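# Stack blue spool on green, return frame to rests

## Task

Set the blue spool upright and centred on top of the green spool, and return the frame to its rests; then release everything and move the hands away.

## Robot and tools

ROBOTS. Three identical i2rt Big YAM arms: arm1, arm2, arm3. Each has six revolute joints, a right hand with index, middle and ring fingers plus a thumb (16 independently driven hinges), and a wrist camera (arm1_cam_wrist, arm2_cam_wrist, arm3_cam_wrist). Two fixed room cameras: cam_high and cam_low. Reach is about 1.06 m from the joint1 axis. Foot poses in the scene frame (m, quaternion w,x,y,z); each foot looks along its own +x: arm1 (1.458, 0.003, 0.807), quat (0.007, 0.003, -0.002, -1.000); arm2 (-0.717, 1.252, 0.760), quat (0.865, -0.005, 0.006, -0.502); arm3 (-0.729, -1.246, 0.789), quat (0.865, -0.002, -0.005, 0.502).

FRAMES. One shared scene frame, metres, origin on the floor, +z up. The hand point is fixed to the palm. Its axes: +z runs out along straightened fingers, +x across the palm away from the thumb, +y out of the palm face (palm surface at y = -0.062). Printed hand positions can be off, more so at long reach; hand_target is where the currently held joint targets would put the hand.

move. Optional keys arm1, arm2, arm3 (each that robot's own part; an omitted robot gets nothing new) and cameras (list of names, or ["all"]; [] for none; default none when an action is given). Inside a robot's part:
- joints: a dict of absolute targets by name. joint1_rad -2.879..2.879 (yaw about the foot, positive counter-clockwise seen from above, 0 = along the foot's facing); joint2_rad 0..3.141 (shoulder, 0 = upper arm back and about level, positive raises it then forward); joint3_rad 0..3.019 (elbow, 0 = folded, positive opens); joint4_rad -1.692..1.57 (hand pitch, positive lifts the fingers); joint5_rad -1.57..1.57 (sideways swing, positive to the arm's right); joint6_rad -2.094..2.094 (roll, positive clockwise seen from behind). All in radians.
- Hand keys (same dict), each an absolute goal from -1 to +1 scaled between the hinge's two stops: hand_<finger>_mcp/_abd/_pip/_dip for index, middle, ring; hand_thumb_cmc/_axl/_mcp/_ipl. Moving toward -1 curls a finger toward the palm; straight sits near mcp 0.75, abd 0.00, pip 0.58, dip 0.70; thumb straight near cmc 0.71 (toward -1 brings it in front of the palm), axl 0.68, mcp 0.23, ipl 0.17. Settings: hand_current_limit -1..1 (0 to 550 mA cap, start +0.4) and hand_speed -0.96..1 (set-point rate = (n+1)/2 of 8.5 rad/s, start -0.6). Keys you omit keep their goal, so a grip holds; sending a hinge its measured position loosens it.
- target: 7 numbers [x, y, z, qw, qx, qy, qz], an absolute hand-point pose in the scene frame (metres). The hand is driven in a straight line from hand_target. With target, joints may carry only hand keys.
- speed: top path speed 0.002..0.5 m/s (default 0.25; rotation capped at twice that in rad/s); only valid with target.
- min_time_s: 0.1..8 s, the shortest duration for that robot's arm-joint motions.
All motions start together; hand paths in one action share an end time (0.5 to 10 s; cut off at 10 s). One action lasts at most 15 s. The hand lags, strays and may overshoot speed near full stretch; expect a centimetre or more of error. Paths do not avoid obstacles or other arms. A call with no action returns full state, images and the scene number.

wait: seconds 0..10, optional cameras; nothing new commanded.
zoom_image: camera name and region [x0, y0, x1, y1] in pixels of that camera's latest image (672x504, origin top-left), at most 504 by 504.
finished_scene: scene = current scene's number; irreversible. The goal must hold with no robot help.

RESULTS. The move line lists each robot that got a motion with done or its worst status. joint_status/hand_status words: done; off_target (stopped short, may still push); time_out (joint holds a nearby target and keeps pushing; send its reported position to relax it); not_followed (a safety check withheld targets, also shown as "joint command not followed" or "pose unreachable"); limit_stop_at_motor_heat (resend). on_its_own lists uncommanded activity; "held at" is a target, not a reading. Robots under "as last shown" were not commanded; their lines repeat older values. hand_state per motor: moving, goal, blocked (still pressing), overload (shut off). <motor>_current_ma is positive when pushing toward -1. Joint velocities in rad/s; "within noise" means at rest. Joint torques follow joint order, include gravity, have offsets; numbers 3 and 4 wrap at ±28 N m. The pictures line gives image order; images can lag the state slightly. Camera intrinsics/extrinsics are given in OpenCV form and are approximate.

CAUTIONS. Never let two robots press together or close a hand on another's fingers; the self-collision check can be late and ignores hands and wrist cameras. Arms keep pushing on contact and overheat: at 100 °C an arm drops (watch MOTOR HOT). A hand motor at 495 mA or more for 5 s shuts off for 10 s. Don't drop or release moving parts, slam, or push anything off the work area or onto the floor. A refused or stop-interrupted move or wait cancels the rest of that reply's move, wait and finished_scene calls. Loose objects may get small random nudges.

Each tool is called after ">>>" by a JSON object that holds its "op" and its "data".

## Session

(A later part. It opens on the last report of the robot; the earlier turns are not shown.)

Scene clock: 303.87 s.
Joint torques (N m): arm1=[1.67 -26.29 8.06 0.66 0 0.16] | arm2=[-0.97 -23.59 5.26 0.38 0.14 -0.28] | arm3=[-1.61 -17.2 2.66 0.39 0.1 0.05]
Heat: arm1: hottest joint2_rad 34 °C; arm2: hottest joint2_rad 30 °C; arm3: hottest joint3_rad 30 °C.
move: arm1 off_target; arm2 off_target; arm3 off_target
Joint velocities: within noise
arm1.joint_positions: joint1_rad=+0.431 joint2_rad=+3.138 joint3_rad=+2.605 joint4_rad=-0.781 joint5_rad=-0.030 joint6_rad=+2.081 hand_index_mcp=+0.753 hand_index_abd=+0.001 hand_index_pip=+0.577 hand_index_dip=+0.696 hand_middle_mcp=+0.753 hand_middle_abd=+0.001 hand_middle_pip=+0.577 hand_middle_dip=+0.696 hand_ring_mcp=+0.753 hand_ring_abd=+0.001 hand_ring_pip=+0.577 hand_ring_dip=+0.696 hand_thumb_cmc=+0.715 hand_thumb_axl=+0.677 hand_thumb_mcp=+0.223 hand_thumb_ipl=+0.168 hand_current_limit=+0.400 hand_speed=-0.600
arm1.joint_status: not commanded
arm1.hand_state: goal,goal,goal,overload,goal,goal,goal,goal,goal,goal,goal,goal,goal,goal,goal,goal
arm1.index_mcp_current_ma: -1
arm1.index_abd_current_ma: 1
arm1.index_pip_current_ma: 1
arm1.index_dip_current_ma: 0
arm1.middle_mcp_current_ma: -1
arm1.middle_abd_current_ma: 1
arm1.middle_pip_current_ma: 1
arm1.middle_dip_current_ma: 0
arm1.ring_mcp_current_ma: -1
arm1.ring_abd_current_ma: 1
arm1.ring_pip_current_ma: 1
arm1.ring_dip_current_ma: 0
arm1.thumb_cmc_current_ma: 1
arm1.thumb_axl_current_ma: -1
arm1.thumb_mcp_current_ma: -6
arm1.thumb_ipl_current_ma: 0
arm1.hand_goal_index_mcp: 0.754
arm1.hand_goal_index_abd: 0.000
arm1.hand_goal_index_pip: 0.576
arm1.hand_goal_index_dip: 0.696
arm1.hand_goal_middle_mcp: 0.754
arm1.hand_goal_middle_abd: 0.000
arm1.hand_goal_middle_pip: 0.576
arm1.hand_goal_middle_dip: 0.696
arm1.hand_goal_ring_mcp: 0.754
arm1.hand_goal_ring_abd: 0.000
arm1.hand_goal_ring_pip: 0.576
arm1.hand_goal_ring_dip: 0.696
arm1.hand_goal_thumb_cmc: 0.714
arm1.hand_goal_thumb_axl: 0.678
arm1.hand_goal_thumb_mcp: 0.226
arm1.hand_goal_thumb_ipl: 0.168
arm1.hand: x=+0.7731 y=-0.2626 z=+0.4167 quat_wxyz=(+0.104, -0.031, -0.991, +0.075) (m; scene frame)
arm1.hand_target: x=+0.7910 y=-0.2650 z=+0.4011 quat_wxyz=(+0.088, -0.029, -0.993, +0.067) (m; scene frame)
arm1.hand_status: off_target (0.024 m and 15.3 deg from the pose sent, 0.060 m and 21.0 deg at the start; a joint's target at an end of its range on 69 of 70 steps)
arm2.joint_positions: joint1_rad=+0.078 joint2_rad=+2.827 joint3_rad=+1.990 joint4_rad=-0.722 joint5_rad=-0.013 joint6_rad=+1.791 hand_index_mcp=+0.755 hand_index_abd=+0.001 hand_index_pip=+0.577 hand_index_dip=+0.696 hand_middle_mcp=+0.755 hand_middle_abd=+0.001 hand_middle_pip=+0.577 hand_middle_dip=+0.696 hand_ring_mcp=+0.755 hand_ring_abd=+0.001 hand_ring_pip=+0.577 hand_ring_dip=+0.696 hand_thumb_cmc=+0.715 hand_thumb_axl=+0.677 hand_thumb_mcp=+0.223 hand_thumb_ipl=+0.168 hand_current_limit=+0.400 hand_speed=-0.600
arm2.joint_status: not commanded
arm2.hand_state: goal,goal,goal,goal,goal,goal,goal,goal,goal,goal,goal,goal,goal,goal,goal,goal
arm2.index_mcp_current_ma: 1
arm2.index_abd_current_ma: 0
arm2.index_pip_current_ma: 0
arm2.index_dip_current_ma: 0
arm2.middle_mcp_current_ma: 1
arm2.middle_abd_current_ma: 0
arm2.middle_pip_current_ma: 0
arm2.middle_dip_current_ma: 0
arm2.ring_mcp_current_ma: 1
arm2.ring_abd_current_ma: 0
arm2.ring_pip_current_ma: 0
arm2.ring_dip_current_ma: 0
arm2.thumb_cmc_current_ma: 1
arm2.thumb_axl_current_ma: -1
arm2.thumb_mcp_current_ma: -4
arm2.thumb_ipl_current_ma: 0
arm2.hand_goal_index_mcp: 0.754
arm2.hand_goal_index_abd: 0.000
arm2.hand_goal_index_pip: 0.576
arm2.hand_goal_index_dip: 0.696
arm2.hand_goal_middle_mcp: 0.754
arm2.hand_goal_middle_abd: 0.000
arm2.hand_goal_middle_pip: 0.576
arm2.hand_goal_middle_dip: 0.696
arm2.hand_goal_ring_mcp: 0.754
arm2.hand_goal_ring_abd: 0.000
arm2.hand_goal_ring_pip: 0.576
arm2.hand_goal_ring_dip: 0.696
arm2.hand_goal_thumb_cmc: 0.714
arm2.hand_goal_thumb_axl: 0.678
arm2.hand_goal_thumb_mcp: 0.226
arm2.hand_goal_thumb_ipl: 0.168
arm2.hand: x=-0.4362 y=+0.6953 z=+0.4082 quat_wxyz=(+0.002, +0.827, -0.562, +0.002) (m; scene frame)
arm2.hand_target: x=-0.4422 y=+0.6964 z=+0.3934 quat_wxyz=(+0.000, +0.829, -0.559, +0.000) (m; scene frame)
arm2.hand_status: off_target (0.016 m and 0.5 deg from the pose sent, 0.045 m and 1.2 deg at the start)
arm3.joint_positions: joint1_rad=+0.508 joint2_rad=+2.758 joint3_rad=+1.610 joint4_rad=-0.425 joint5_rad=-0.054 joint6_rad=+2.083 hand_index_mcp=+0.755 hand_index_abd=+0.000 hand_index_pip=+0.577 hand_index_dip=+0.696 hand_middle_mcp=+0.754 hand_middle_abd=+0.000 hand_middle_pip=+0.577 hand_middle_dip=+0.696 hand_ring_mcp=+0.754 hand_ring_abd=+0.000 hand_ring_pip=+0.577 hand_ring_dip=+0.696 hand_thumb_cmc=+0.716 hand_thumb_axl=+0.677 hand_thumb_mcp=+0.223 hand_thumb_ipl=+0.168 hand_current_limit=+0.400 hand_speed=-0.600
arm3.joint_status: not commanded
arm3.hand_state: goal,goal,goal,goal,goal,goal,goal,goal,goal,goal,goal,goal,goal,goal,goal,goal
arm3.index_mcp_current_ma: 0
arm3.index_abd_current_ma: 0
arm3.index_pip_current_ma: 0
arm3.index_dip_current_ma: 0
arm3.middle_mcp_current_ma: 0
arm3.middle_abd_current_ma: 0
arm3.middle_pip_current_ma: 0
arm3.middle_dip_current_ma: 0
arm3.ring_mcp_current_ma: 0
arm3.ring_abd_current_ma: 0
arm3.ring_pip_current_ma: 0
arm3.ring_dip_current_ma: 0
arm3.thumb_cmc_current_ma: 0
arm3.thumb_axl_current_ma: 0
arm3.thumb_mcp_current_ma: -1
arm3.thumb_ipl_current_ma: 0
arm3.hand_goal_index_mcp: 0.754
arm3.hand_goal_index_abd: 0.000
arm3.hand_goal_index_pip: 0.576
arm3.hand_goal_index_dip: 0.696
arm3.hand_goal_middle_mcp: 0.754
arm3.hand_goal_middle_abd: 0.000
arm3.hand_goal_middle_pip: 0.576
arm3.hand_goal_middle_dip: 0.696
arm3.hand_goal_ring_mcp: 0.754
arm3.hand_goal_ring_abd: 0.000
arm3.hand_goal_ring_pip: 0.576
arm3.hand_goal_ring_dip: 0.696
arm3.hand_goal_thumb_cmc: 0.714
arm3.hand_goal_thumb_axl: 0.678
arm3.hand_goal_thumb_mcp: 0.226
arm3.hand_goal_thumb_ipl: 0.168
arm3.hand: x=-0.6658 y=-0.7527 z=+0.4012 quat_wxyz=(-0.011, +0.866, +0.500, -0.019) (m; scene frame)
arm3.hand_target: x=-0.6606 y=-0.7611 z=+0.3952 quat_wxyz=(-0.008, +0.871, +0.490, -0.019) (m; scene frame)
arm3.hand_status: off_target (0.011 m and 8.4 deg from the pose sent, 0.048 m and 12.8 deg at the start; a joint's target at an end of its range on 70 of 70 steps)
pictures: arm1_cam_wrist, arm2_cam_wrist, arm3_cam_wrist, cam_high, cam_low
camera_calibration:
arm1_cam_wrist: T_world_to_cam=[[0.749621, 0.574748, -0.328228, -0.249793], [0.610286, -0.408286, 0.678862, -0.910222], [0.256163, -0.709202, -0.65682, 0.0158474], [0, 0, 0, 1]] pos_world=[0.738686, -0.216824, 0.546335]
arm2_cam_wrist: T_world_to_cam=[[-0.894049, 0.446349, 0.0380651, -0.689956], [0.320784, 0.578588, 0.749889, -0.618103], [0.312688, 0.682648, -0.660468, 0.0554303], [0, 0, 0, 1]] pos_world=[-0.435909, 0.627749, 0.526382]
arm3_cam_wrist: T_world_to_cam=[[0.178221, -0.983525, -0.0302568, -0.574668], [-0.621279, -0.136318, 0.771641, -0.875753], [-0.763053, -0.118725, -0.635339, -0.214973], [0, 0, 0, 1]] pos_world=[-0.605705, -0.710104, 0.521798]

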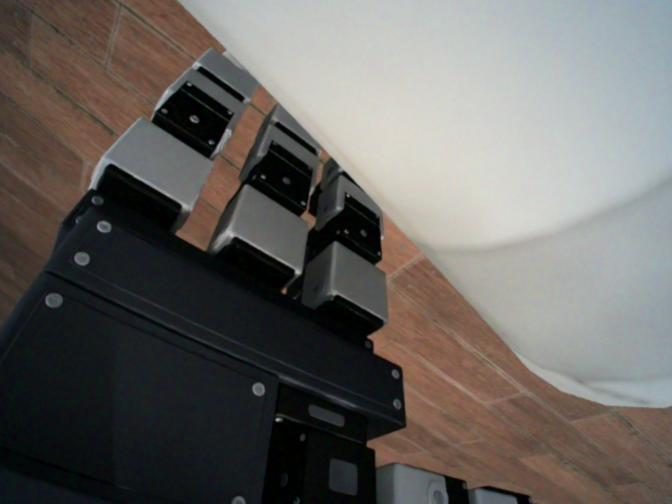

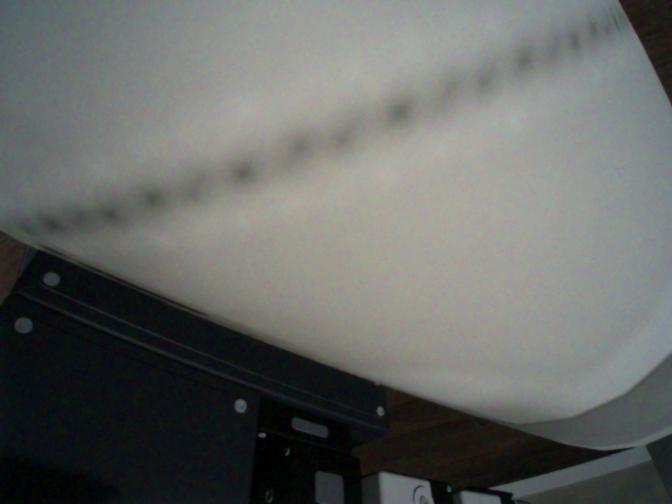

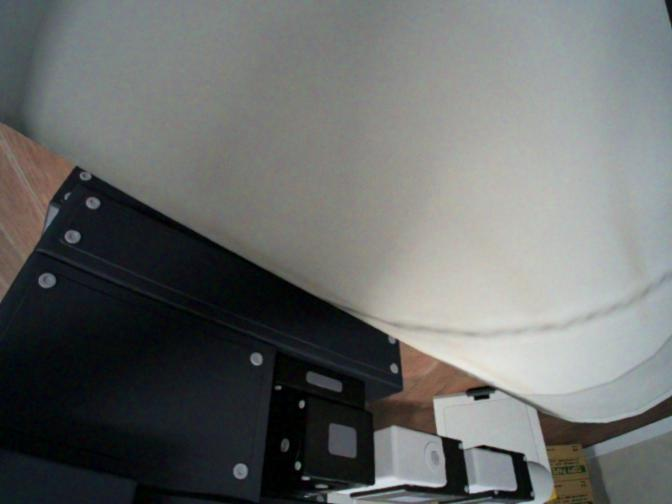

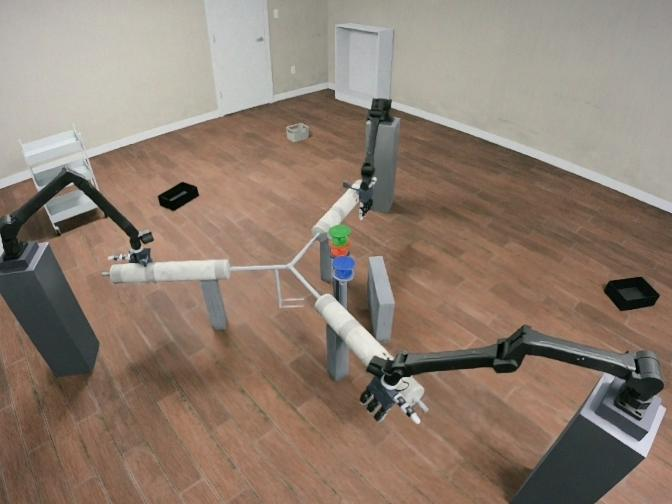

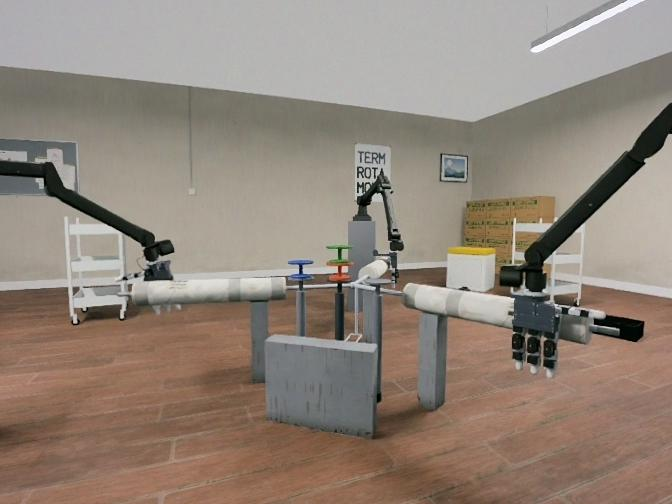

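>>> {"op": "move", "data": {"arm1": {"target":[0.818,-0.231,0.402,0,0.0698,0.9976,0],"speed":0.08}, "arm2": {"target":[-0.446,0.697,0.388,0,0.8290,-0.5592,0],"speed":0.08}, "arm3": {"target":[-0.655,-0.770,0.393,0,0.8988,0.4384,0],"speed":0.08}, "cameras": ["all"]}}

Scene clock: 331.67 s.
Joint torques (N m): arm1=[-0.32 -25.82 7.73 0.29 0.04 0.15] | arm2=[-1.03 -23.71 4.88 0.38 0.13 -0.28] | arm3=[-2.08 -17.38 2.13 0.29 0.17 0.01]
Heat: arm1: hottest joint2_rad 35 °C; arm2: hottest joint2_rad 31 °C; arm3: hottest joint3_rad 28 °C.
move: arm1 off_target; arm2 off_target; arm3 off_target
Joint velocities: within noise
arm1.joint_positions: joint1_rad=+0.431 joint2_rad=+3.138 joint3_rad=+2.597 joint4_rad=-0.916 joint5_rad=-0.014 joint6_rad=+2.081 hand_index_mcp=+0.753 hand_index_abd=+0.001 hand_index_pip=+0.577 hand_index_dip=+0.696 hand_middle_mcp=+0.753 hand_middle_abd=+0.001 hand_middle_pip=+0.577 hand_middle_dip=+0.696 hand_ring_mcp=+0.753 hand_ring_abd=+0.001 hand_ring_pip=+0.577 hand_ring_dip=+0.696 hand_thumb_cmc=+0.715 hand_thumb_axl=+0.677 hand_thumb_mcp=+0.223 hand_thumb_ipl=+0.168 hand_current_limit=+0.400 hand_speed=-0.600
arm1.joint_status: not commanded
arm1.hand_state: goal,goal,goal,overload,goal,goal,goal,goal,goal,goal,goal,goal,goal,goal,goal,goal
arm1.index_mcp_current_ma: -1
arm1.index_abd_current_ma: 1
arm1.index_pip_current_ma: 1
arm1.index_dip_current_ma: 0
arm1.middle_mcp_current_ma: -1
arm1.middle_abd_current_ma: 1
arm1.middle_pip_current_ma: 1
arm1.middle_dip_current_ma: 0
arm1.ring_mcp_current_ma: -1
arm1.ring_abd_current_ma: 1
arm1.ring_pip_current_ma: 1
arm1.ring_dip_current_ma: 0
arm1.thumb_cmc_current_ma: 1
arm1.thumb_axl_current_ma: -1
arm1.thumb_mcp_current_ma: -6
arm1.thumb_ipl_current_ma: 0
arm1.hand_goal_index_mcp: 0.754
arm1.hand_goal_index_abd: 0.000
arm1.hand_goal_index_pip: 0.576
arm1.hand_goal_index_dip: 0.696
arm1.hand_goal_middle_mcp: 0.754
arm1.hand_goal_middle_abd: 0.000
arm1.hand_goal_middle_pip: 0.576
arm1.hand_goal_middle_dip: 0.696
arm1.hand_goal_ring_mcp: 0.754
arm1.hand_goal_ring_abd: 0.000
arm1.hand_goal_ring_pip: 0.576
arm1.hand_goal_ring_dip: 0.696
arm1.hand_goal_thumb_cmc: 0.714
arm1.hand_goal_thumb_axl: 0.678
arm1.hand_goal_thumb_mcp: 0.226
arm1.hand_goal_thumb_ipl: 0.168
arm1.hand: x=+0.8064 y=-0.2435 z=+0.4174 quat_wxyz=(+0.044, -0.032, -0.998, +0.035) (m; scene frame)
arm1.hand_target: x=+0.8187 y=-0.2306 z=+0.4030 quat_wxyz=(+0.029, -0.041, -0.998, +0.026) (m; scene frame)
arm1.hand_status: off_target (0.023 m and 7.7 deg from the pose sent, 0.057 m and 15.3 deg at the start; a joint's target at an end of its range on 61 of 61 steps)
arm2.joint_positions: joint1_rad=+0.076 joint2_rad=+2.833 joint3_rad=+1.990 joint4_rad=-0.711 joint5_rad=-0.013 joint6_rad=+1.787 hand_index_mcp=+0.755 hand_index_abd=+0.001 hand_index_pip=+0.577 hand_index_dip=+0.696 hand_middle_mcp=+0.755 hand_middle_abd=+0.001 hand_middle_pip=+0.577 hand_middle_dip=+0.696 hand_ring_mcp=+0.755 hand_ring_abd=+0.001 hand_ring_pip=+0.577 hand_ring_dip=+0.696 hand_thumb_cmc=+0.715 hand_thumb_axl=+0.677 hand_thumb_mcp=+0.223 hand_thumb_ipl=+0.168 hand_current_limit=+0.400 hand_speed=-0.600
arm2.joint_status: not commanded
arm2.hand_state: goal,goal,goal,goal,goal,goal,goal,goal,goal,goal,goal,goal,goal,goal,goal,goal
arm2.index_mcp_current_ma: 1
arm2.index_abd_current_ma: 0
arm2.index_pip_current_ma: 0
arm2.index_dip_current_ma: 0
arm2.middle_mcp_current_ma: 1
arm2.middle_abd_current_ma: 0
arm2.middle_pip_current_ma: 0
arm2.middle_dip_current_ma: 0
arm2.ring_mcp_current_ma: 1
arm2.ring_abd_current_ma: 0
arm2.ring_pip_current_ma: 0
arm2.ring_dip_current_ma: 0
arm2.thumb_cmc_current_ma: 1
arm2.thumb_axl_current_ma: -1
arm2.thumb_mcp_current_ma: -4
arm2.thumb_ipl_current_ma: 0
arm2.hand_goal_index_mcp: 0.754
arm2.hand_goal_index_abd: 0.000
arm2.hand_goal_index_pip: 0.576
arm2.hand_goal_index_dip: 0.696
arm2.hand_goal_middle_mcp: 0.754
arm2.hand_goal_middle_abd: 0.000
arm2.hand_goal_middle_pip: 0.576
arm2.hand_goal_middle_dip: 0.696
arm2.hand_goal_ring_mcp: 0.754
arm2.hand_goal_ring_abd: 0.000
arm2.hand_goal_ring_pip: 0.576
arm2.hand_goal_ring_dip: 0.696
arm2.hand_goal_thumb_cmc: 0.714
arm2.hand_goal_thumb_axl: 0.678
arm2.hand_goal_thumb_mcp: 0.226
arm2.hand_goal_thumb_ipl: 0.168
arm2.hand: x=-0.4372 y=+0.6942 z=+0.4046 quat_wxyz=(+0.003, +0.828, -0.561, +0.005) (m; scene frame)
arm2.hand_target: x=-0.4461 y=+0.6976 z=+0.3885 quat_wxyz=(+0.000, +0.829, -0.559, +0.000) (m; scene frame)
arm2.hand_status: off_target (0.019 m and 0.7 deg from the pose sent, 0.023 m and 0.5 deg at the start)
arm3.joint_positions: joint1_rad=+0.503 joint2_rad=+2.758 joint3_rad=+1.588 joint4_rad=-0.398 joint5_rad=-0.052 joint6_rad=+2.089 hand_index_mcp=+0.754 hand_index_abd=+0.000 hand_index_pip=+0.577 hand_index_dip=+0.696 hand_middle_mcp=+0.754 hand_middle_abd=+0.000 hand_middle_pip=+0.577 hand_middle_dip=+0.696 hand_ring_mcp=+0.754 hand_ring_abd=+0.000 hand_ring_pip=+0.577 hand_ring_dip=+0.696 hand_thumb_cmc=+0.716 hand_thumb_axl=+0.677 hand_thumb_mcp=+0.223 hand_thumb_ipl=+0.168 hand_current_limit=+0.400 hand_speed=-0.600
arm3.joint_status: not commanded
arm3.hand_state: goal,goal,goal,goal,goal,goal,goal,goal,goal,goal,goal,goal,goal,goal,goal,goal
arm3.index_mcp_current_ma: 0
arm3.index_abd_current_ma: 0
arm3.index_pip_current_ma: 0
arm3.index_dip_current_ma: 0
arm3.middle_mcp_current_ma: 0
arm3.middle_abd_current_ma: 0
arm3.middle_pip_current_ma: 0
arm3.middle_dip_current_ma: 0
arm3.ring_mcp_current_ma: 0
arm3.ring_abd_current_ma: 0
arm3.ring_pip_current_ma: 0
arm3.ring_dip_current_ma: 0
arm3.thumb_cmc_current_ma: 0
arm3.thumb_axl_current_ma: 0
arm3.thumb_mcp_current_ma: -1
arm3.thumb_ipl_current_ma: 0
arm3.hand_goal_index_mcp: 0.754
arm3.hand_goal_index_abd: 0.000
arm3.hand_goal_index_pip: 0.576
arm3.hand_goal_index_dip: 0.696
arm3.hand_goal_middle_mcp: 0.754
arm3.hand_goal_middle_abd: 0.000
arm3.hand_goal_middle_pip: 0.576
arm3.hand_goal_middle_dip: 0.696
arm3.hand_goal_ring_mcp: 0.754
arm3.hand_goal_ring_abd: 0.000
arm3.hand_goal_ring_pip: 0.576
arm3.hand_goal_ring_dip: 0.696
arm3.hand_goal_thumb_cmc: 0.714
arm3.hand_goal_thumb_axl: 0.678
arm3.hand_goal_thumb_mcp: 0.226
arm3.hand_goal_thumb_ipl: 0.168
arm3.hand: x=-0.6633 y=-0.7595 z=+0.3977 quat_wxyz=(-0.013, +0.868, +0.495, -0.017) (m; scene frame)
arm3.hand_target: x=-0.6547 y=-0.7701 z=+0.3932 quat_wxyz=(-0.008, +0.874, +0.485, -0.018) (m; scene frame)
arm3.hand_status: off_target (0.014 m and 7.8 deg from the pose sent, 0.022 m and 8.5 deg at the start; a joint's target at an end of its range on 61 of 61 steps)
pictures: arm1_cam_wrist, arm2_cam_wrist, arm3_cam_wrist, cam_high, cam_low
camera_calibration:
arm1_cam_wrist: T_world_to_cam=[[0.782425, 0.593095, -0.189868, -0.365303], [0.524267, -0.462787, 0.714823, -0.882093], [0.336089, -0.658837, -0.673036, -0.0241049], [0, 0, 0, 1]] pos_world=[0.756375, -0.207443, 0.544957]
arm2_cam_wrist: T_world_to_cam=[[-0.895191, 0.444457, 0.0330361, -0.68736], [0.317022, 0.582912, 0.748138, -0.618399], [0.313258, 0.680199, -0.66272, 0.0569322], [0, 0, 0, 1]] pos_world=[-0.437107, 0.627249, 0.523085]
arm3_cam_wrist: T_world_to_cam=[[0.167052, -0.985329, -0.0349307, -0.588899], [-0.624246, -0.133124, 0.769802, -0.871201], [-0.763159, -0.106791, -0.637326, -0.206278], [0, 0, 0, 1]] pos_world=[-0.60289, -0.718266, 0.518615]

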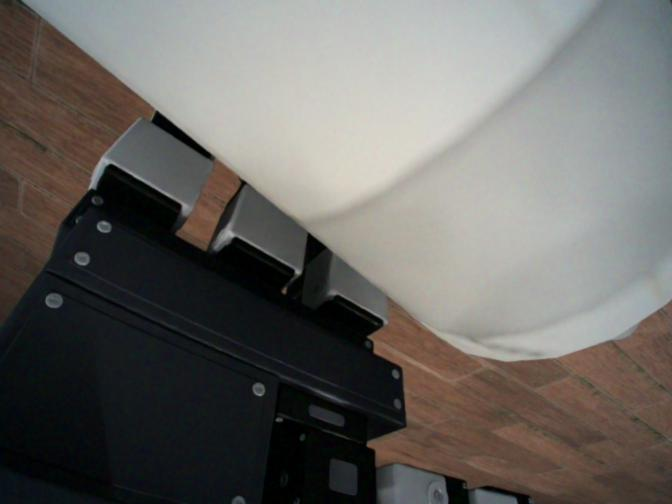

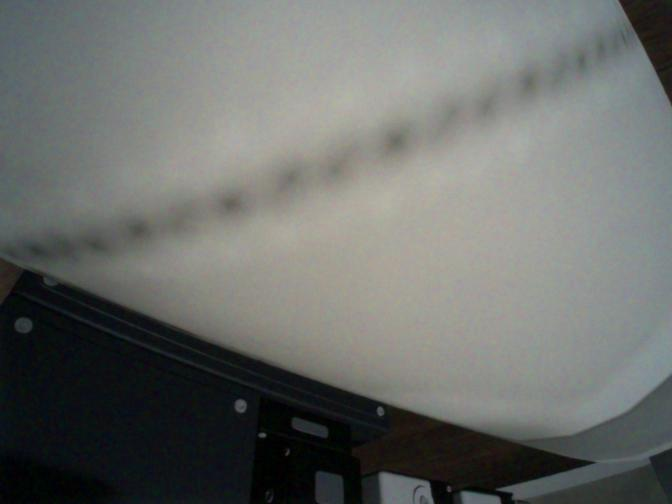

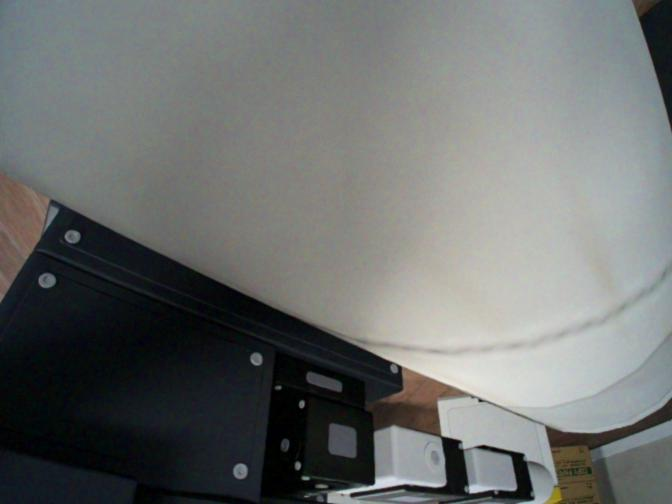

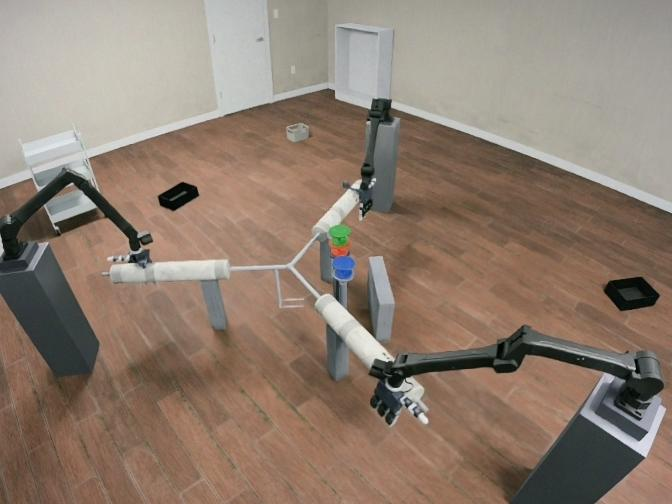

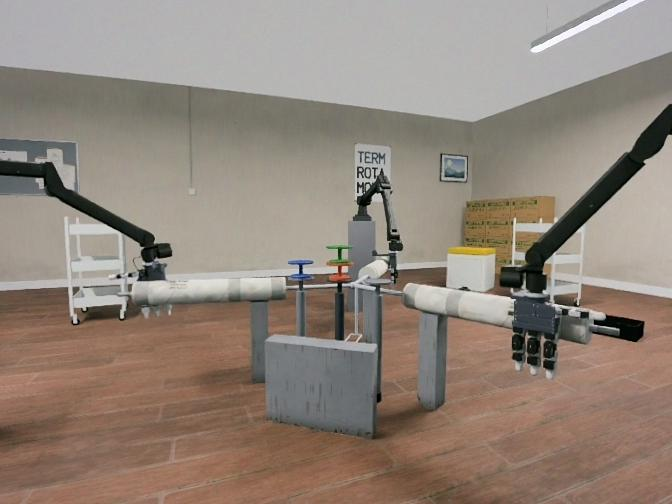

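>>> {"op": "move", "data": {"arm1": {"target":[0.822,-0.210,0.400,0,0.0698,0.9976,0],"speed":0.08}, "cameras": ["arm1_cam_wrist","cam_high"]}}

Scene clock: 345.80 s.
Joint torques (N m): arm1=[-0.44 -25.7 7.58 0.17 0.06 0.13] | arm2=[-1.03 -23.65 4.89 0.38 0.13 -0.28] | arm3=[-1.96 -17.38 2.11 0.28 0.18 -0.01]
Heat: arm1: hottest joint2_rad 35 °C; arm2: hottest joint2_rad 32 °C; arm3: hottest joint3_rad 27 °C.
move: arm1 off_target
Joint velocities: within noise
arm1.joint_positions: joint1_rad=+0.408 joint2_rad=+3.138 joint3_rad=+2.585 joint4_rad=-0.936 joint5_rad=-0.006 joint6_rad=+2.081 hand_index_mcp=+0.753 hand_index_abd=+0.001 hand_index_pip=+0.577 hand_index_dip=+0.696 hand_middle_mcp=+0.753 hand_middle_abd=+0.001 hand_middle_pip=+0.577 hand_middle_dip=+0.696 hand_ring_mcp=+0.753 hand_ring_abd=+0.001 hand_ring_pip=+0.577 hand_ring_dip=+0.696 hand_thumb_cmc=+0.715 hand_thumb_axl=+0.677 hand_thumb_mcp=+0.223 hand_thumb_ipl=+0.168 hand_current_limit=+0.400 hand_speed=-0.600
arm1.joint_status: not commanded
arm1.hand_state: goal,goal,goal,overload,goal,goal,goal,goal,goal,goal,goal,goal,goal,goal,goal,goal
arm1.index_mcp_current_ma: -1
arm1.index_abd_current_ma: 1
arm1.index_pip_current_ma: 1
arm1.index_dip_current_ma: 0
arm1.middle_mcp_current_ma: -1
arm1.middle_abd_current_ma: 1
arm1.middle_pip_current_ma: 1
arm1.middle_dip_current_ma: 0
arm1.ring_mcp_current_ma: -1
arm1.ring_abd_current_ma: 1
arm1.ring_pip_current_ma: 1
arm1.ring_dip_current_ma: 0
arm1.thumb_cmc_current_ma: 1
arm1.thumb_axl_current_ma: -1
arm1.thumb_mcp_current_ma: -6
arm1.thumb_ipl_current_ma: 0
arm1.hand_goal_index_mcp: 0.754
arm1.hand_goal_index_abd: 0.000
arm1.hand_goal_index_pip: 0.576
arm1.hand_goal_index_dip: 0.696
arm1.hand_goal_middle_mcp: 0.754
arm1.hand_goal_middle_abd: 0.000
arm1.hand_goal_middle_pip: 0.576
arm1.hand_goal_middle_dip: 0.696
arm1.hand_goal_ring_mcp: 0.754
arm1.hand_goal_ring_abd: 0.000
arm1.hand_goal_ring_pip: 0.576
arm1.hand_goal_ring_dip: 0.696
arm1.hand_goal_thumb_cmc: 0.714
arm1.hand_goal_thumb_axl: 0.678
arm1.hand_goal_thumb_mcp: 0.226
arm1.hand_goal_thumb_ipl: 0.168
arm1.hand: x=+0.8101 y=-0.2226 z=+0.4150 quat_wxyz=(+0.032, -0.044, -0.998, +0.023) (m; scene frame)
arm1.hand_target: x=+0.8227 y=-0.2097 z=+0.4009 quat_wxyz=(+0.017, -0.053, -0.998, +0.015) (m; scene frame)
arm1.hand_status: off_target (0.023 m and 5.4 deg from the pose sent, 0.041 m and 7.7 deg at the start; a joint's target at an end of its range on 40 of 40 steps)
arm2, arm3: as last shown
arm2.hand_target: x=-0.4461 y=+0.6975 z=+0.3885 quat_wxyz=(+0.000, +0.829, -0.559, +0.000) (m; scene frame)
pictures: arm1_cam_wrist, cam_high
camera_calibration:
arm1_cam_wrist: T_world_to_cam=[[0.800924, 0.577858, -0.156847, -0.41312], [0.494146, -0.489969, 0.718158, -0.855734], [0.338143, -0.652695, -0.677974, -0.0113901], [0, 0, 0, 1]] pos_world=[0.757586, -0.187993, 0.542034]

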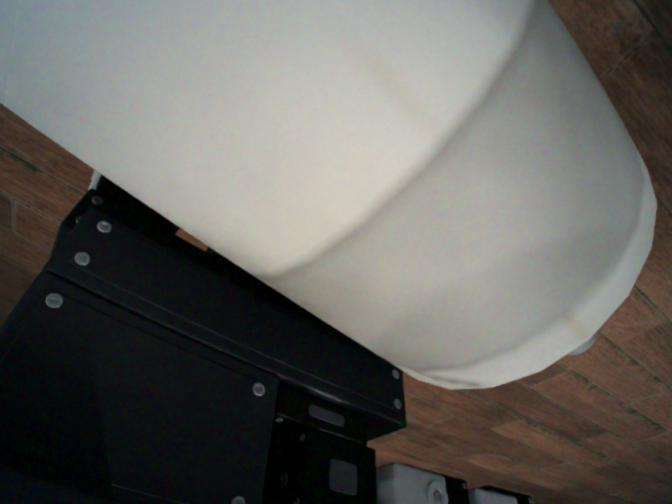

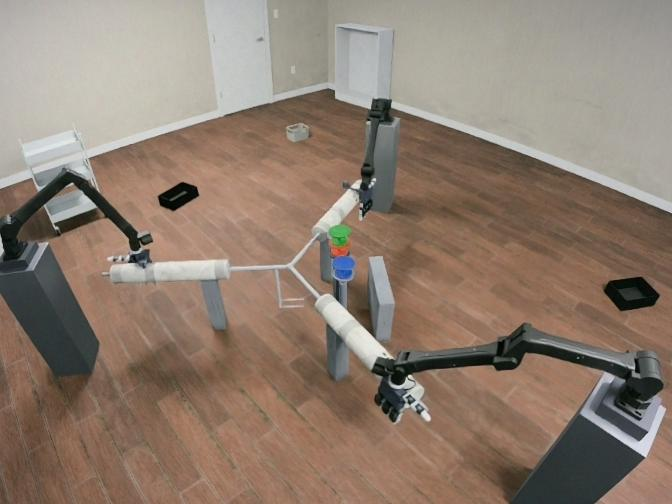

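>>> {"op": "move", "data": {"arm1": {"joints":{"hand_current_limit":0.75,"hand_speed":-0.7,"hand_index_mcp":0.274,"hand_middle_mcp":0.274,"hand_ring_mcp":0.274,"hand_index_pip":-0.153,"hand_middle_pip":-0.153,"hand_ring_pip":-0.153,"hand_index_dip":0.333,"hand_middle_dip":0.333,"hand_ring_dip":0.333}}, "arm2": {"joints":{"hand_current_limit":0.75,"hand_speed":-0.7,"hand_index_mcp":0.274,"hand_middle_mcp":0.274,"hand_ring_mcp":0.274,"hand_index_pip":-0.153,"hand_middle_pip":-0.153,"hand_ring_pip":-0.153,"hand_index_dip":0.333,"hand_middle_dip":0.333,"hand_ring_dip":0.333}}, "arm3": {"joints":{"hand_current_limit":0.75,"hand_speed":-0.7,"hand_index_mcp":0.274,"hand_middle_mcp":0.274,"hand_ring_mcp":0.274,"hand_index_pip":-0.153,"hand_middle_pip":-0.153,"hand_ring_pip":-0.153,"hand_index_dip":0.333,"hand_middle_dip":0.333,"hand_ring_dip":0.333}}}}

>>> {"op": "move", "data": {"arm1": {"joints":{"hand_index_mcp":0.10,"hand_middle_mcp":0.10,"hand_ring_mcp":0.10,"hand_index_pip":-0.3,"hand_middle_pip":-0.3,"hand_ring_pip":-0.3,"hand_index_dip":0.1,"hand_middle_dip":0.1,"hand_ring_dip":0.1}}, "arm2": {"joints":{"hand_index_mcp":0.10,"hand_middle_mcp":0.10,"hand_ring_mcp":0.10,"hand_index_pip":-0.3,"hand_middle_pip":-0.3,"hand_ring_pip":-0.3,"hand_index_dip":0.1,"hand_middle_dip":0.1,"hand_ring_dip":0.1}}, "arm3": {"joints":{"hand_index_mcp":0.10,"hand_middle_mcp":0.10,"hand_ring_mcp":0.10,"hand_index_pip":-0.3,"hand_middle_pip":-0.3,"hand_ring_pip":-0.3,"hand_index_dip":0.1,"hand_middle_dip":0.1,"hand_ring_dip":0.1}}, "cameras": ["all"]}}

Scene clock: 374.20 s.
Joint torques (N m): arm1=[-0.44 -25.29 7.87 0.12 0.39 0.12] | arm2=[-0.97 -24 4.77 0.21 0.39 -0.26] | arm3=[-1.55 -17.44 2.39 0.02 0.25 -0.02]
Heat: arm1: hottest joint2_rad 35 °C; arm2: hottest joint2_rad 32 °C; arm3: hottest joint2_rad 27 °C.
move: arm1 off_target; arm2 off_target; arm3 off_target
Joint velocities: within noise
arm1.joint_positions: joint1_rad=+0.408 joint2_rad=+3.138 joint3_rad=+2.580 joint4_rad=-0.936 joint5_rad=-0.011 joint6_rad=+2.082 hand_index_mcp=+0.289 hand_index_abd=+0.001 hand_index_pip=-0.144 hand_index_dip=+0.696 hand_middle_mcp=+0.309 hand_middle_abd=-0.002 hand_middle_pip=-0.121 hand_middle_dip=+0.338 hand_ring_mcp=+0.334 hand_ring_abd=+0.001 hand_ring_pip=-0.107 hand_ring_dip=+0.338 hand_thumb_cmc=+0.714 hand_thumb_axl=+0.677 hand_thumb_mcp=+0.223 hand_thumb_ipl=+0.168 hand_current_limit=+0.750 hand_speed=-0.700
arm1.joint_status: hand_index_dip off_target (ended at +0.696, target +0.333); hand_middle_mcp off_target (ended at +0.309, target +0.274); hand_middle_pip off_target (ended at -0.121, target -0.153); hand_ring_mcp off_target (ended at +0.334, target +0.274); hand_ring_pip off_target (ended at -0.107, target -0.153); the others done
arm1.hand_state: goal,goal,goal,overload,blocked,goal,blocked,goal,blocked,goal,blocked,goal,goal,goal,goal,goal
arm1.index_mcp_current_ma: 37
arm1.index_abd_current_ma: 1
arm1.index_pip_current_ma: 16
arm1.index_dip_current_ma: 0
arm1.middle_mcp_current_ma: 112
arm1.middle_abd_current_ma: -2
arm1.middle_pip_current_ma: 86
arm1.middle_dip_current_ma: 7
arm1.ring_mcp_current_ma: 213
arm1.ring_abd_current_ma: 1
arm1.ring_pip_current_ma: 141
arm1.ring_dip_current_ma: 6
arm1.thumb_cmc_current_ma: 0
arm1.thumb_axl_current_ma: -1
arm1.thumb_mcp_current_ma: -6
arm1.thumb_ipl_current_ma: 0
arm1.hand_goal_index_mcp: 0.274
arm1.hand_goal_index_abd: 0.000
arm1.hand_goal_index_pip: -0.152
arm1.hand_goal_index_dip: 0.334
arm1.hand_goal_middle_mcp: 0.274
arm1.hand_goal_middle_abd: 0.000
arm1.hand_goal_middle_pip: -0.152
arm1.hand_goal_middle_dip: 0.334
arm1.hand_goal_ring_mcp: 0.274
arm1.hand_goal_ring_abd: 0.000
arm1.hand_goal_ring_pip: -0.152
arm1.hand_goal_ring_dip: 0.334
arm1.hand_goal_thumb_cmc: 0.714
arm1.hand_goal_thumb_axl: 0.678
arm1.hand_goal_thumb_mcp: 0.226
arm1.hand_goal_thumb_ipl: 0.168
arm1.hand: x=+0.8130 y=-0.2230 z=+0.4130 quat_wxyz=(+0.028, -0.044, -0.998, +0.025) (m; scene frame)
arm1.hand_target: x=+0.8227 y=-0.2098 z=+0.4009 quat_wxyz=(+0.016, -0.053, -0.998, +0.015) (m; scene frame)
arm1.hand_status: not commanded
arm2.joint_positions: joint1_rad=+0.074 joint2_rad=+2.838 joint3_rad=+1.990 joint4_rad=-0.708 joint5_rad=-0.015 joint6_rad=+1.785 hand_index_mcp=+0.296 hand_index_abd=+0.001 hand_index_pip=-0.138 hand_index_dip=+0.340 hand_middle_mcp=+0.287 hand_middle_abd=+0.001 hand_middle_pip=-0.142 hand_middle_dip=+0.338 hand_ring_mcp=+0.287 hand_ring_abd=+0.001 hand_ring_pip=-0.144 hand_ring_dip=+0.337 hand_thumb_cmc=+0.715 hand_thumb_axl=+0.677 hand_thumb_mcp=+0.223 hand_thumb_ipl=+0.168 hand_current_limit=+0.750 hand_speed=-0.700
arm2.joint_status: hand_index_mcp off_target (ended at +0.296, target +0.274); the others done
arm2.hand_state: blocked,goal,goal,goal,goal,goal,goal,goal,goal,goal,goal,goal,goal,goal,goal,goal
arm2.index_mcp_current_ma: 48
arm2.index_abd_current_ma: 0
arm2.index_pip_current_ma: 23
arm2.index_dip_current_ma: 7
arm2.middle_mcp_current_ma: 24
arm2.middle_abd_current_ma: 0
arm2.middle_pip_current_ma: 15
arm2.middle_dip_current_ma: 5
arm2.ring_mcp_current_ma: 23
arm2.ring_abd_current_ma: 0
arm2.ring_pip_current_ma: 11
arm2.ring_dip_current_ma: 4
arm2.thumb_cmc_current_ma: 1
arm2.thumb_axl_current_ma: -1
arm2.thumb_mcp_current_ma: -4
arm2.thumb_ipl_current_ma: 0
arm2.hand_goal_index_mcp: 0.274
arm2.hand_goal_index_abd: 0.000
arm2.hand_goal_index_pip: -0.152
arm2.hand_goal_index_dip: 0.334
arm2.hand_goal_middle_mcp: 0.274
arm2.hand_goal_middle_abd: 0.000
arm2.hand_goal_middle_pip: -0.152
arm2.hand_goal_middle_dip: 0.334
arm2.hand_goal_ring_mcp: 0.274
arm2.hand_goal_ring_abd: 0.000
arm2.hand_goal_ring_pip: -0.152
arm2.hand_goal_ring_dip: 0.334
arm2.hand_goal_thumb_cmc: 0.714
arm2.hand_goal_thumb_axl: 0.678
arm2.hand_goal_thumb_mcp: 0.226
arm2.hand_goal_thumb_ipl: 0.168
arm2.hand: x=-0.4391 y=+0.6954 z=+0.4009 quat_wxyz=(+0.001, +0.828, -0.561, +0.004) (m; scene frame)
arm2.hand_target: x=-0.4461 y=+0.6976 z=+0.3883 quat_wxyz=(+0.000, +0.829, -0.559, +0.000) (m; scene frame)
arm2.hand_status: not commanded
arm3.joint_positions: joint1_rad=+0.498 joint2_rad=+2.761 joint3_rad=+1.584 joint4_rad=-0.394 joint5_rad=-0.051 joint6_rad=+2.089 hand_index_mcp=+0.292 hand_index_abd=+0.000 hand_index_pip=-0.118 hand_index_dip=+0.339 hand_middle_mcp=+0.289 hand_middle_abd=+0.000 hand_middle_pip=-0.120 hand_middle_dip=+0.338 hand_ring_mcp=+0.289 hand_ring_abd=-0.001 hand_ring_pip=-0.126 hand_ring_dip=+0.338 hand_thumb_cmc=+0.716 hand_thumb_axl=+0.677 hand_thumb_mcp=+0.223 hand_thumb_ipl=+0.168 hand_current_limit=+0.750 hand_speed=-0.700
arm3.joint_status: hand_index_pip off_target (ended at -0.118, target -0.153); hand_middle_pip off_target (ended at -0.120, target -0.153); hand_ring_pip off_target (ended at -0.126, target -0.153); the others done
arm3.hand_state: goal,goal,blocked,goal,goal,goal,blocked,goal,goal,goal,blocked,goal,goal,goal,goal,goal
arm3.index_mcp_current_ma: 19
arm3.index_abd_current_ma: 0
arm3.index_pip_current_ma: 47
arm3.index_dip_current_ma: 2
arm3.middle_mcp_current_ma: 15
arm3.middle_abd_current_ma: 0
arm3.middle_pip_current_ma: 41
arm3.middle_dip_current_ma: 2
arm3.ring_mcp_current_ma: 14
arm3.ring_abd_current_ma: 0
arm3.ring_pip_current_ma: 30
arm3.ring_dip_current_ma: 1
arm3.thumb_cmc_current_ma: 0
arm3.thumb_axl_current_ma: 0
arm3.thumb_mcp_current_ma: -1
arm3.thumb_ipl_current_ma: 0
arm3.hand_goal_index_mcp: 0.274
arm3.hand_goal_index_abd: 0.000
arm3.hand_goal_index_pip: -0.152
arm3.hand_goal_index_dip: 0.334
arm3.hand_goal_middle_mcp: 0.274
arm3.hand_goal_middle_abd: 0.000
arm3.hand_goal_middle_pip: -0.152
arm3.hand_goal_middle_dip: 0.334
arm3.hand_goal_ring_mcp: 0.274
arm3.hand_goal_ring_abd: 0.000
arm3.hand_goal_ring_pip: -0.152
arm3.hand_goal_ring_dip: 0.334
arm3.hand_goal_thumb_cmc: 0.714
arm3.hand_goal_thumb_axl: 0.678
arm3.hand_goal_thumb_mcp: 0.226
arm3.hand_goal_thumb_ipl: 0.168
arm3.hand: x=-0.6611 y=-0.7629 z=+0.3958 quat_wxyz=(-0.011, +0.869, +0.494, -0.017) (m; scene frame)
arm3.hand_target: x=-0.6548 y=-0.7700 z=+0.3932 quat_wxyz=(-0.008, +0.874, +0.486, -0.018) (m; scene frame)
arm3.hand_status: not commanded
pictures: none

Scene clock: 374.93 s.
Joint torques (N m): arm1=[0.21 -25.47 8.85 0.2 0.35 0.07] | arm2=[0.5 -25 4.79 -0.44 0.39 0.08] | arm3=[0.32 -18.78 2.22 -0.39 0.21 -0.04]
Heat: arm1: hottest joint2_rad 35 °C; arm2: hottest joint2_rad 32 °C; arm3: hottest joint2_rad 27 °C.
move: arm1 off_target; arm2 off_target; arm3 off_target
Joint velocities: within noise
arm1.joint_positions: joint1_rad=+0.402 joint2_rad=+3.138 joint3_rad=+2.569 joint4_rad=-0.940 joint5_rad=-0.009 joint6_rad=+2.088 hand_index_mcp=+0.118 hand_index_abd=+0.001 hand_index_pip=-0.292 hand_index_dip=+0.696 hand_middle_mcp=+0.199 hand_middle_abd=-0.001 hand_middle_pip=-0.203 hand_middle_dip=+0.188 hand_ring_mcp=+0.250 hand_ring_abd=-0.001 hand_ring_pip=-0.212 hand_ring_dip=+0.165 hand_thumb_cmc=+0.714 hand_thumb_axl=+0.677 hand_thumb_mcp=+0.223 hand_thumb_ipl=+0.168 hand_current_limit=+0.750 hand_speed=-0.700
arm1.joint_status: hand_index_dip off_target (ended at +0.696, target +0.100); hand_middle_mcp off_target (ended at +0.199, target +0.100); hand_middle_pip off_target (ended at -0.203, target -0.300); hand_middle_dip off_target (ended at +0.188, target +0.100); hand_ring_mcp off_target (ended at +0.250, target +0.100); hand_ring_pip off_target (ended at -0.212, target -0.300); hand_ring_dip off_target (ended at +0.165, target +0.100); the others done
arm1.hand_state: goal,goal,goal,overload,blocked,goal,blocked,blocked,blocked,goal,blocked,blocked,goal,goal,goal,goal
arm1.index_mcp_current_ma: 48
arm1.index_abd_current_ma: 1
arm1.index_pip_current_ma: 16
arm1.index_dip_current_ma: 0
arm1.middle_mcp_current_ma: 400
arm1.middle_abd_current_ma: -1
arm1.middle_pip_current_ma: 361
arm1.middle_dip_current_ma: 323
arm1.ring_mcp_current_ma: 481
arm1.ring_abd_current_ma: -1
arm1.ring_pip_current_ma: 319
arm1.ring_dip_current_ma: 222
arm1.thumb_cmc_current_ma: 0
arm1.thumb_axl_current_ma: -1
arm1.thumb_mcp_current_ma: -6
arm1.thumb_ipl_current_ma: 0
arm1.hand_goal_index_mcp: 0.100
arm1.hand_goal_index_abd: 0.000
arm1.hand_goal_index_pip: -0.300
arm1.hand_goal_index_dip: 0.100
arm1.hand_goal_middle_mcp: 0.100
arm1.hand_goal_middle_abd: 0.000
arm1.hand_goal_middle_pip: -0.300
arm1.hand_goal_middle_dip: 0.100
arm1.hand_goal_ring_mcp: 0.100
arm1.hand_goal_ring_abd: 0.000
arm1.hand_goal_ring_pip: -0.300
arm1.hand_goal_ring_dip: 0.100
arm1.hand_goal_thumb_cmc: 0.714
arm1.hand_goal_thumb_axl: 0.678
arm1.hand_goal_thumb_mcp: 0.226
arm1.hand_goal_thumb_ipl: 0.168
arm1.hand: x=+0.8178 y=-0.2164 z=+0.4098 quat_wxyz=(+0.022, -0.050, -0.998, +0.020) (m; scene frame)
arm1.hand_target: x=+0.8228 y=-0.2096 z=+0.4007 quat_wxyz=(+0.016, -0.053, -0.998, +0.015) (m; scene frame)
arm1.hand_status: not commanded
arm2.joint_positions: joint1_rad=+0.056 joint2_rad=+2.851 joint3_rad=+1.990 joint4_rad=-0.688 joint5_rad=-0.015 joint6_rad=+1.750 hand_index_mcp=+0.220 hand_index_abd=-0.004 hand_index_pip=-0.232 hand_index_dip=+0.180 hand_middle_mcp=+0.202 hand_middle_abd=-0.003 hand_middle_pip=-0.220 hand_middle_dip=+0.177 hand_ring_mcp=+0.200 hand_ring_abd=-0.005 hand_ring_pip=-0.224 hand_ring_dip=+0.169 hand_thumb_cmc=+0.715 hand_thumb_axl=+0.677 hand_thumb_mcp=+0.223 hand_thumb_ipl=+0.168 hand_current_limit=+0.750 hand_speed=-0.700
arm2.joint_status: hand_index_mcp off_target (ended at +0.220, target +0.100); hand_index_pip off_target (ended at -0.232, target -0.300); hand_index_dip off_target (ended at +0.180, target +0.100); hand_middle_mcp off_target (ended at +0.202, target +0.100); hand_middle_pip off_target (ended at -0.220, target -0.300); hand_middle_dip off_target (ended at +0.177, target +0.100); hand_ring_mcp off_target (ended at +0.200, target +0.100); hand_ring_pip off_target (ended at -0.224, target -0.300); hand_ring_dip off_target (ended at +0.169, target +0.100)
arm2.hand_state: blocked,goal,blocked,blocked,blocked,goal,blocked,blocked,blocked,goal,blocked,blocked,goal,goal,goal,goal
arm2.index_mcp_current_ma: 458
arm2.index_abd_current_ma: -4
arm2.index_pip_current_ma: 197
arm2.index_dip_current_ma: 249
arm2.middle_mcp_current_ma: 372
arm2.middle_abd_current_ma: -3
arm2.middle_pip_current_ma: 245
arm2.middle_dip_current_ma: 235
arm2.ring_mcp_current_ma: 361
arm2.ring_abd_current_ma: -5
arm2.ring_pip_current_ma: 228
arm2.ring_dip_current_ma: 205
arm2.thumb_cmc_current_ma: 1
arm2.thumb_axl_current_ma: -1
arm2.thumb_mcp_current_ma: -5
arm2.thumb_ipl_current_ma: 0
arm2.hand_goal_index_mcp: 0.100
arm2.hand_goal_index_abd: 0.000
arm2.hand_goal_index_pip: -0.300
arm2.hand_goal_index_dip: 0.100
arm2.hand_goal_middle_mcp: 0.100
arm2.hand_goal_middle_abd: 0.000
arm2.hand_goal_middle_pip: -0.300
arm2.hand_goal_middle_dip: 0.100
arm2.hand_goal_ring_mcp: 0.100
arm2.hand_goal_ring_abd: 0.000
arm2.hand_goal_ring_pip: -0.300
arm2.hand_goal_ring_dip: 0.100
arm2.hand_goal_thumb_cmc: 0.714
arm2.hand_goal_thumb_axl: 0.678
arm2.hand_goal_thumb_mcp: 0.226
arm2.hand_goal_thumb_ipl: 0.168
arm2.hand: x=-0.4498 y=+0.6877 z=+0.3931 quat_wxyz=(+0.003, +0.833, -0.554, +0.008) (m; scene frame)
arm2.hand_target: x=-0.4462 y=+0.6976 z=+0.3884 quat_wxyz=(+0.000, +0.829, -0.559, +0.000) (m; scene frame)
arm2.hand_status: not commanded
arm3.joint_positions: joint1_rad=+0.474 joint2_rad=+2.779 joint3_rad=+1.584 joint4_rad=-0.386 joint5_rad=-0.049 joint6_rad=+2.093 hand_index_mcp=+0.211 hand_index_abd=-0.008 hand_index_pip=-0.122 hand_index_dip=+0.250 hand_middle_mcp=+0.220 hand_middle_abd=-0.011 hand_middle_pip=-0.128 hand_middle_dip=+0.217 hand_ring_mcp=+0.234 hand_ring_abd=-0.016 hand_ring_pip=-0.143 hand_ring_dip=+0.196 hand_thumb_cmc=+0.716 hand_thumb_axl=+0.677 hand_thumb_mcp=+0.223 hand_thumb_ipl=+0.168 hand_current_limit=+0.750 hand_speed=-0.700
arm3.joint_status: hand_index_mcp off_target (ended at +0.211, target +0.100); hand_index_pip off_target (ended at -0.122, target -0.300); hand_index_dip off_target (ended at +0.250, target +0.100); hand_middle_mcp off_target (ended at +0.220, target +0.100); hand_middle_pip off_target (ended at -0.128, target -0.300); hand_middle_dip off_target (ended at +0.217, target +0.100); hand_ring_mcp off_target (ended at +0.234, target +0.100); hand_ring_pip off_target (ended at -0.143, target -0.300); hand_ring_dip off_target (ended at +0.196, target +0.100)
arm3.hand_state: blocked,goal,blocked,blocked,blocked,goal,blocked,blocked,blocked,goal,blocked,blocked,goal,goal,goal,goal
arm3.index_mcp_current_ma: 324
arm3.index_abd_current_ma: -4
arm3.index_pip_current_ma: 481
arm3.index_dip_current_ma: 470
arm3.middle_mcp_current_ma: 364
arm3.middle_abd_current_ma: -7
arm3.middle_pip_current_ma: 481
arm3.middle_dip_current_ma: 320
arm3.ring_mcp_current_ma: 433
arm3.ring_abd_current_ma: -11
arm3.ring_pip_current_ma: 481
arm3.ring_dip_current_ma: 234
arm3.thumb_cmc_current_ma: 0
arm3.thumb_axl_current_ma: 0
arm3.thumb_mcp_current_ma: -1
arm3.thumb_ipl_current_ma: 0
arm3.hand_goal_index_mcp: 0.100
arm3.hand_goal_index_abd: 0.000
arm3.hand_goal_index_pip: -0.300
arm3.hand_goal_index_dip: 0.100
arm3.hand_goal_middle_mcp: 0.100
arm3.hand_goal_middle_abd: 0.000
arm3.hand_goal_middle_pip: -0.300
arm3.hand_goal_middle_dip: 0.100
arm3.hand_goal_ring_mcp: 0.100
arm3.hand_goal_ring_abd: 0.000
arm3.hand_goal_ring_pip: -0.300
arm3.hand_goal_ring_dip: 0.100
arm3.hand_goal_thumb_cmc: 0.714
arm3.hand_goal_thumb_axl: 0.678
arm3.hand_goal_thumb_mcp: 0.226
arm3.hand_goal_thumb_ipl: 0.168
arm3.hand: x=-0.6496 y=-0.7723 z=+0.3873 quat_wxyz=(-0.007, +0.876, +0.481, -0.019) (m; scene frame)
arm3.hand_target: x=-0.6548 y=-0.7699 z=+0.3931 quat_wxyz=(-0.008, +0.874, +0.486, -0.018) (m; scene frame)
arm3.hand_status: not commanded
pictures: arm1_cam_wrist, arm2_cam_wrist, arm3_cam_wrist, cam_high, cam_low
camera_calibration:
arm1_cam_wrist: T_world_to_cam=[[0.810927, 0.56875, -0.137554, -0.441636], [0.473209, -0.499142, 0.7259, -0.840815], [0.344196, -0.653744, -0.673905, -0.0203228], [0, 0, 0, 1]] pos_world=[0.763011, -0.181792, 0.535903]
arm2_cam_wrist: T_world_to_cam=[[-0.902757, 0.429288, 0.0272234, -0.686172], [0.303757, 0.591408, 0.746973, -0.613383], [0.304566, 0.682604, -0.664297, 0.0527267], [0, 0, 0, 1]] pos_world=[-0.449186, 0.621333, 0.511887]
arm3_cam_wrist: T_world_to_cam=[[0.134986, -0.990607, -0.0218345, -0.634101], [-0.62978, -0.102788, 0.769943, -0.83656], [-0.764955, -0.0901804, -0.637739, -0.192018], [0, 0, 0, 1]] pos_world=[-0.588139, -0.73145, 0.507801]

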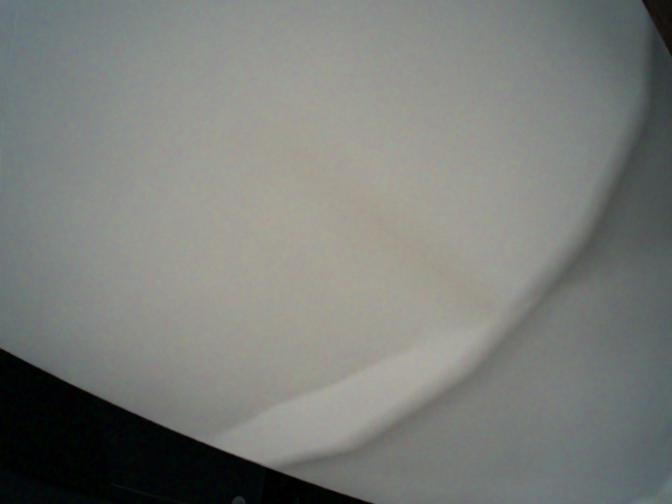

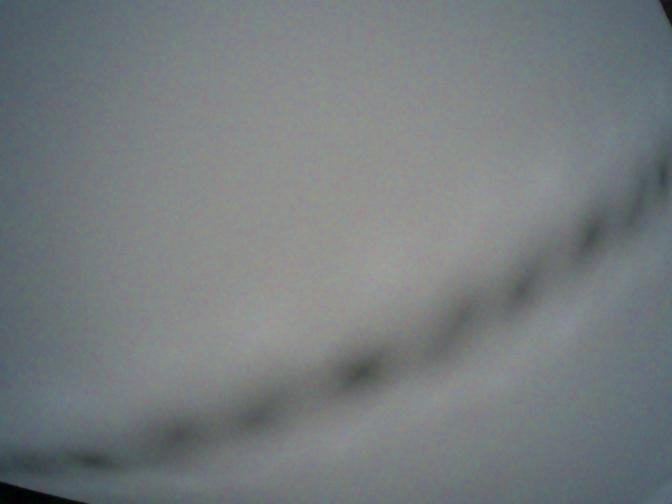

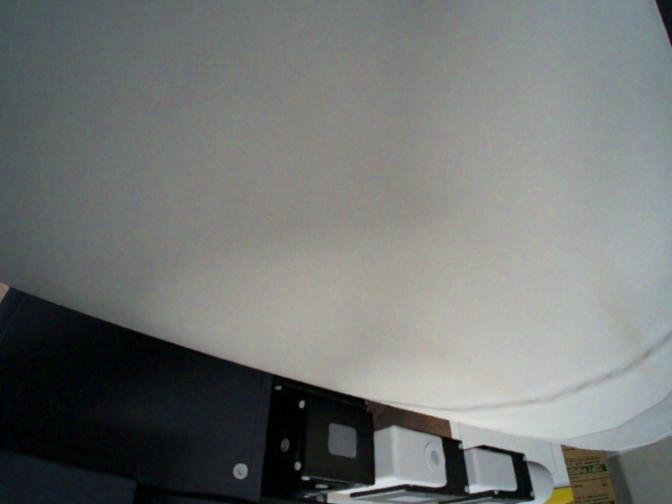

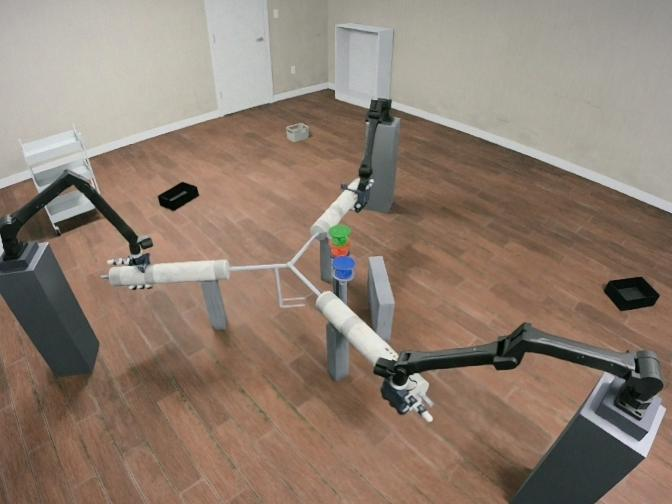

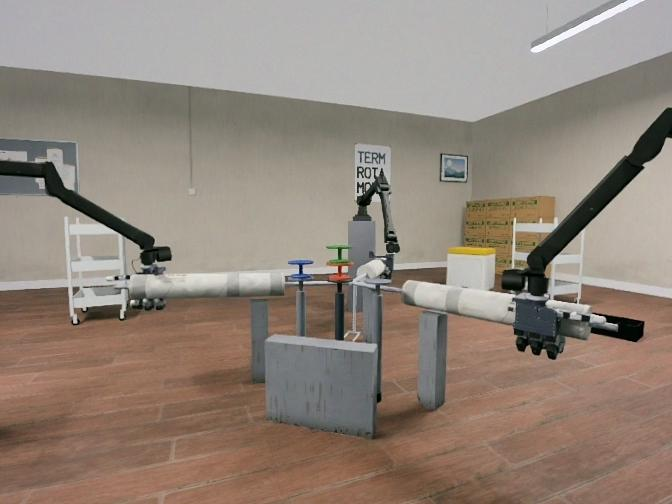

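>>> {"op": "zoom_image", "data": {"camera": "cam_high", "region": [310, 330, 470, 450]}}

>>> {"op": "zoom_image", "data": {"camera": "cam_low", "region": [90, 230, 210, 330]}}

Scaled by 3.150 from the camera's 672x504 image, which has a finer 960x720 frame.

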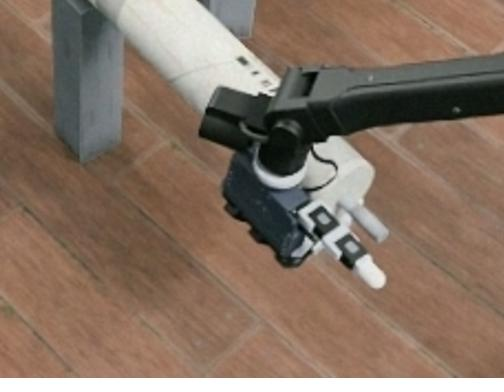

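Scaled by 4.200 from the camera's 672x504 image, which has a finer 960x720 frame.

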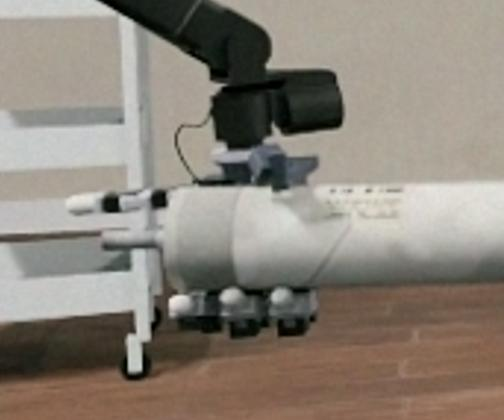

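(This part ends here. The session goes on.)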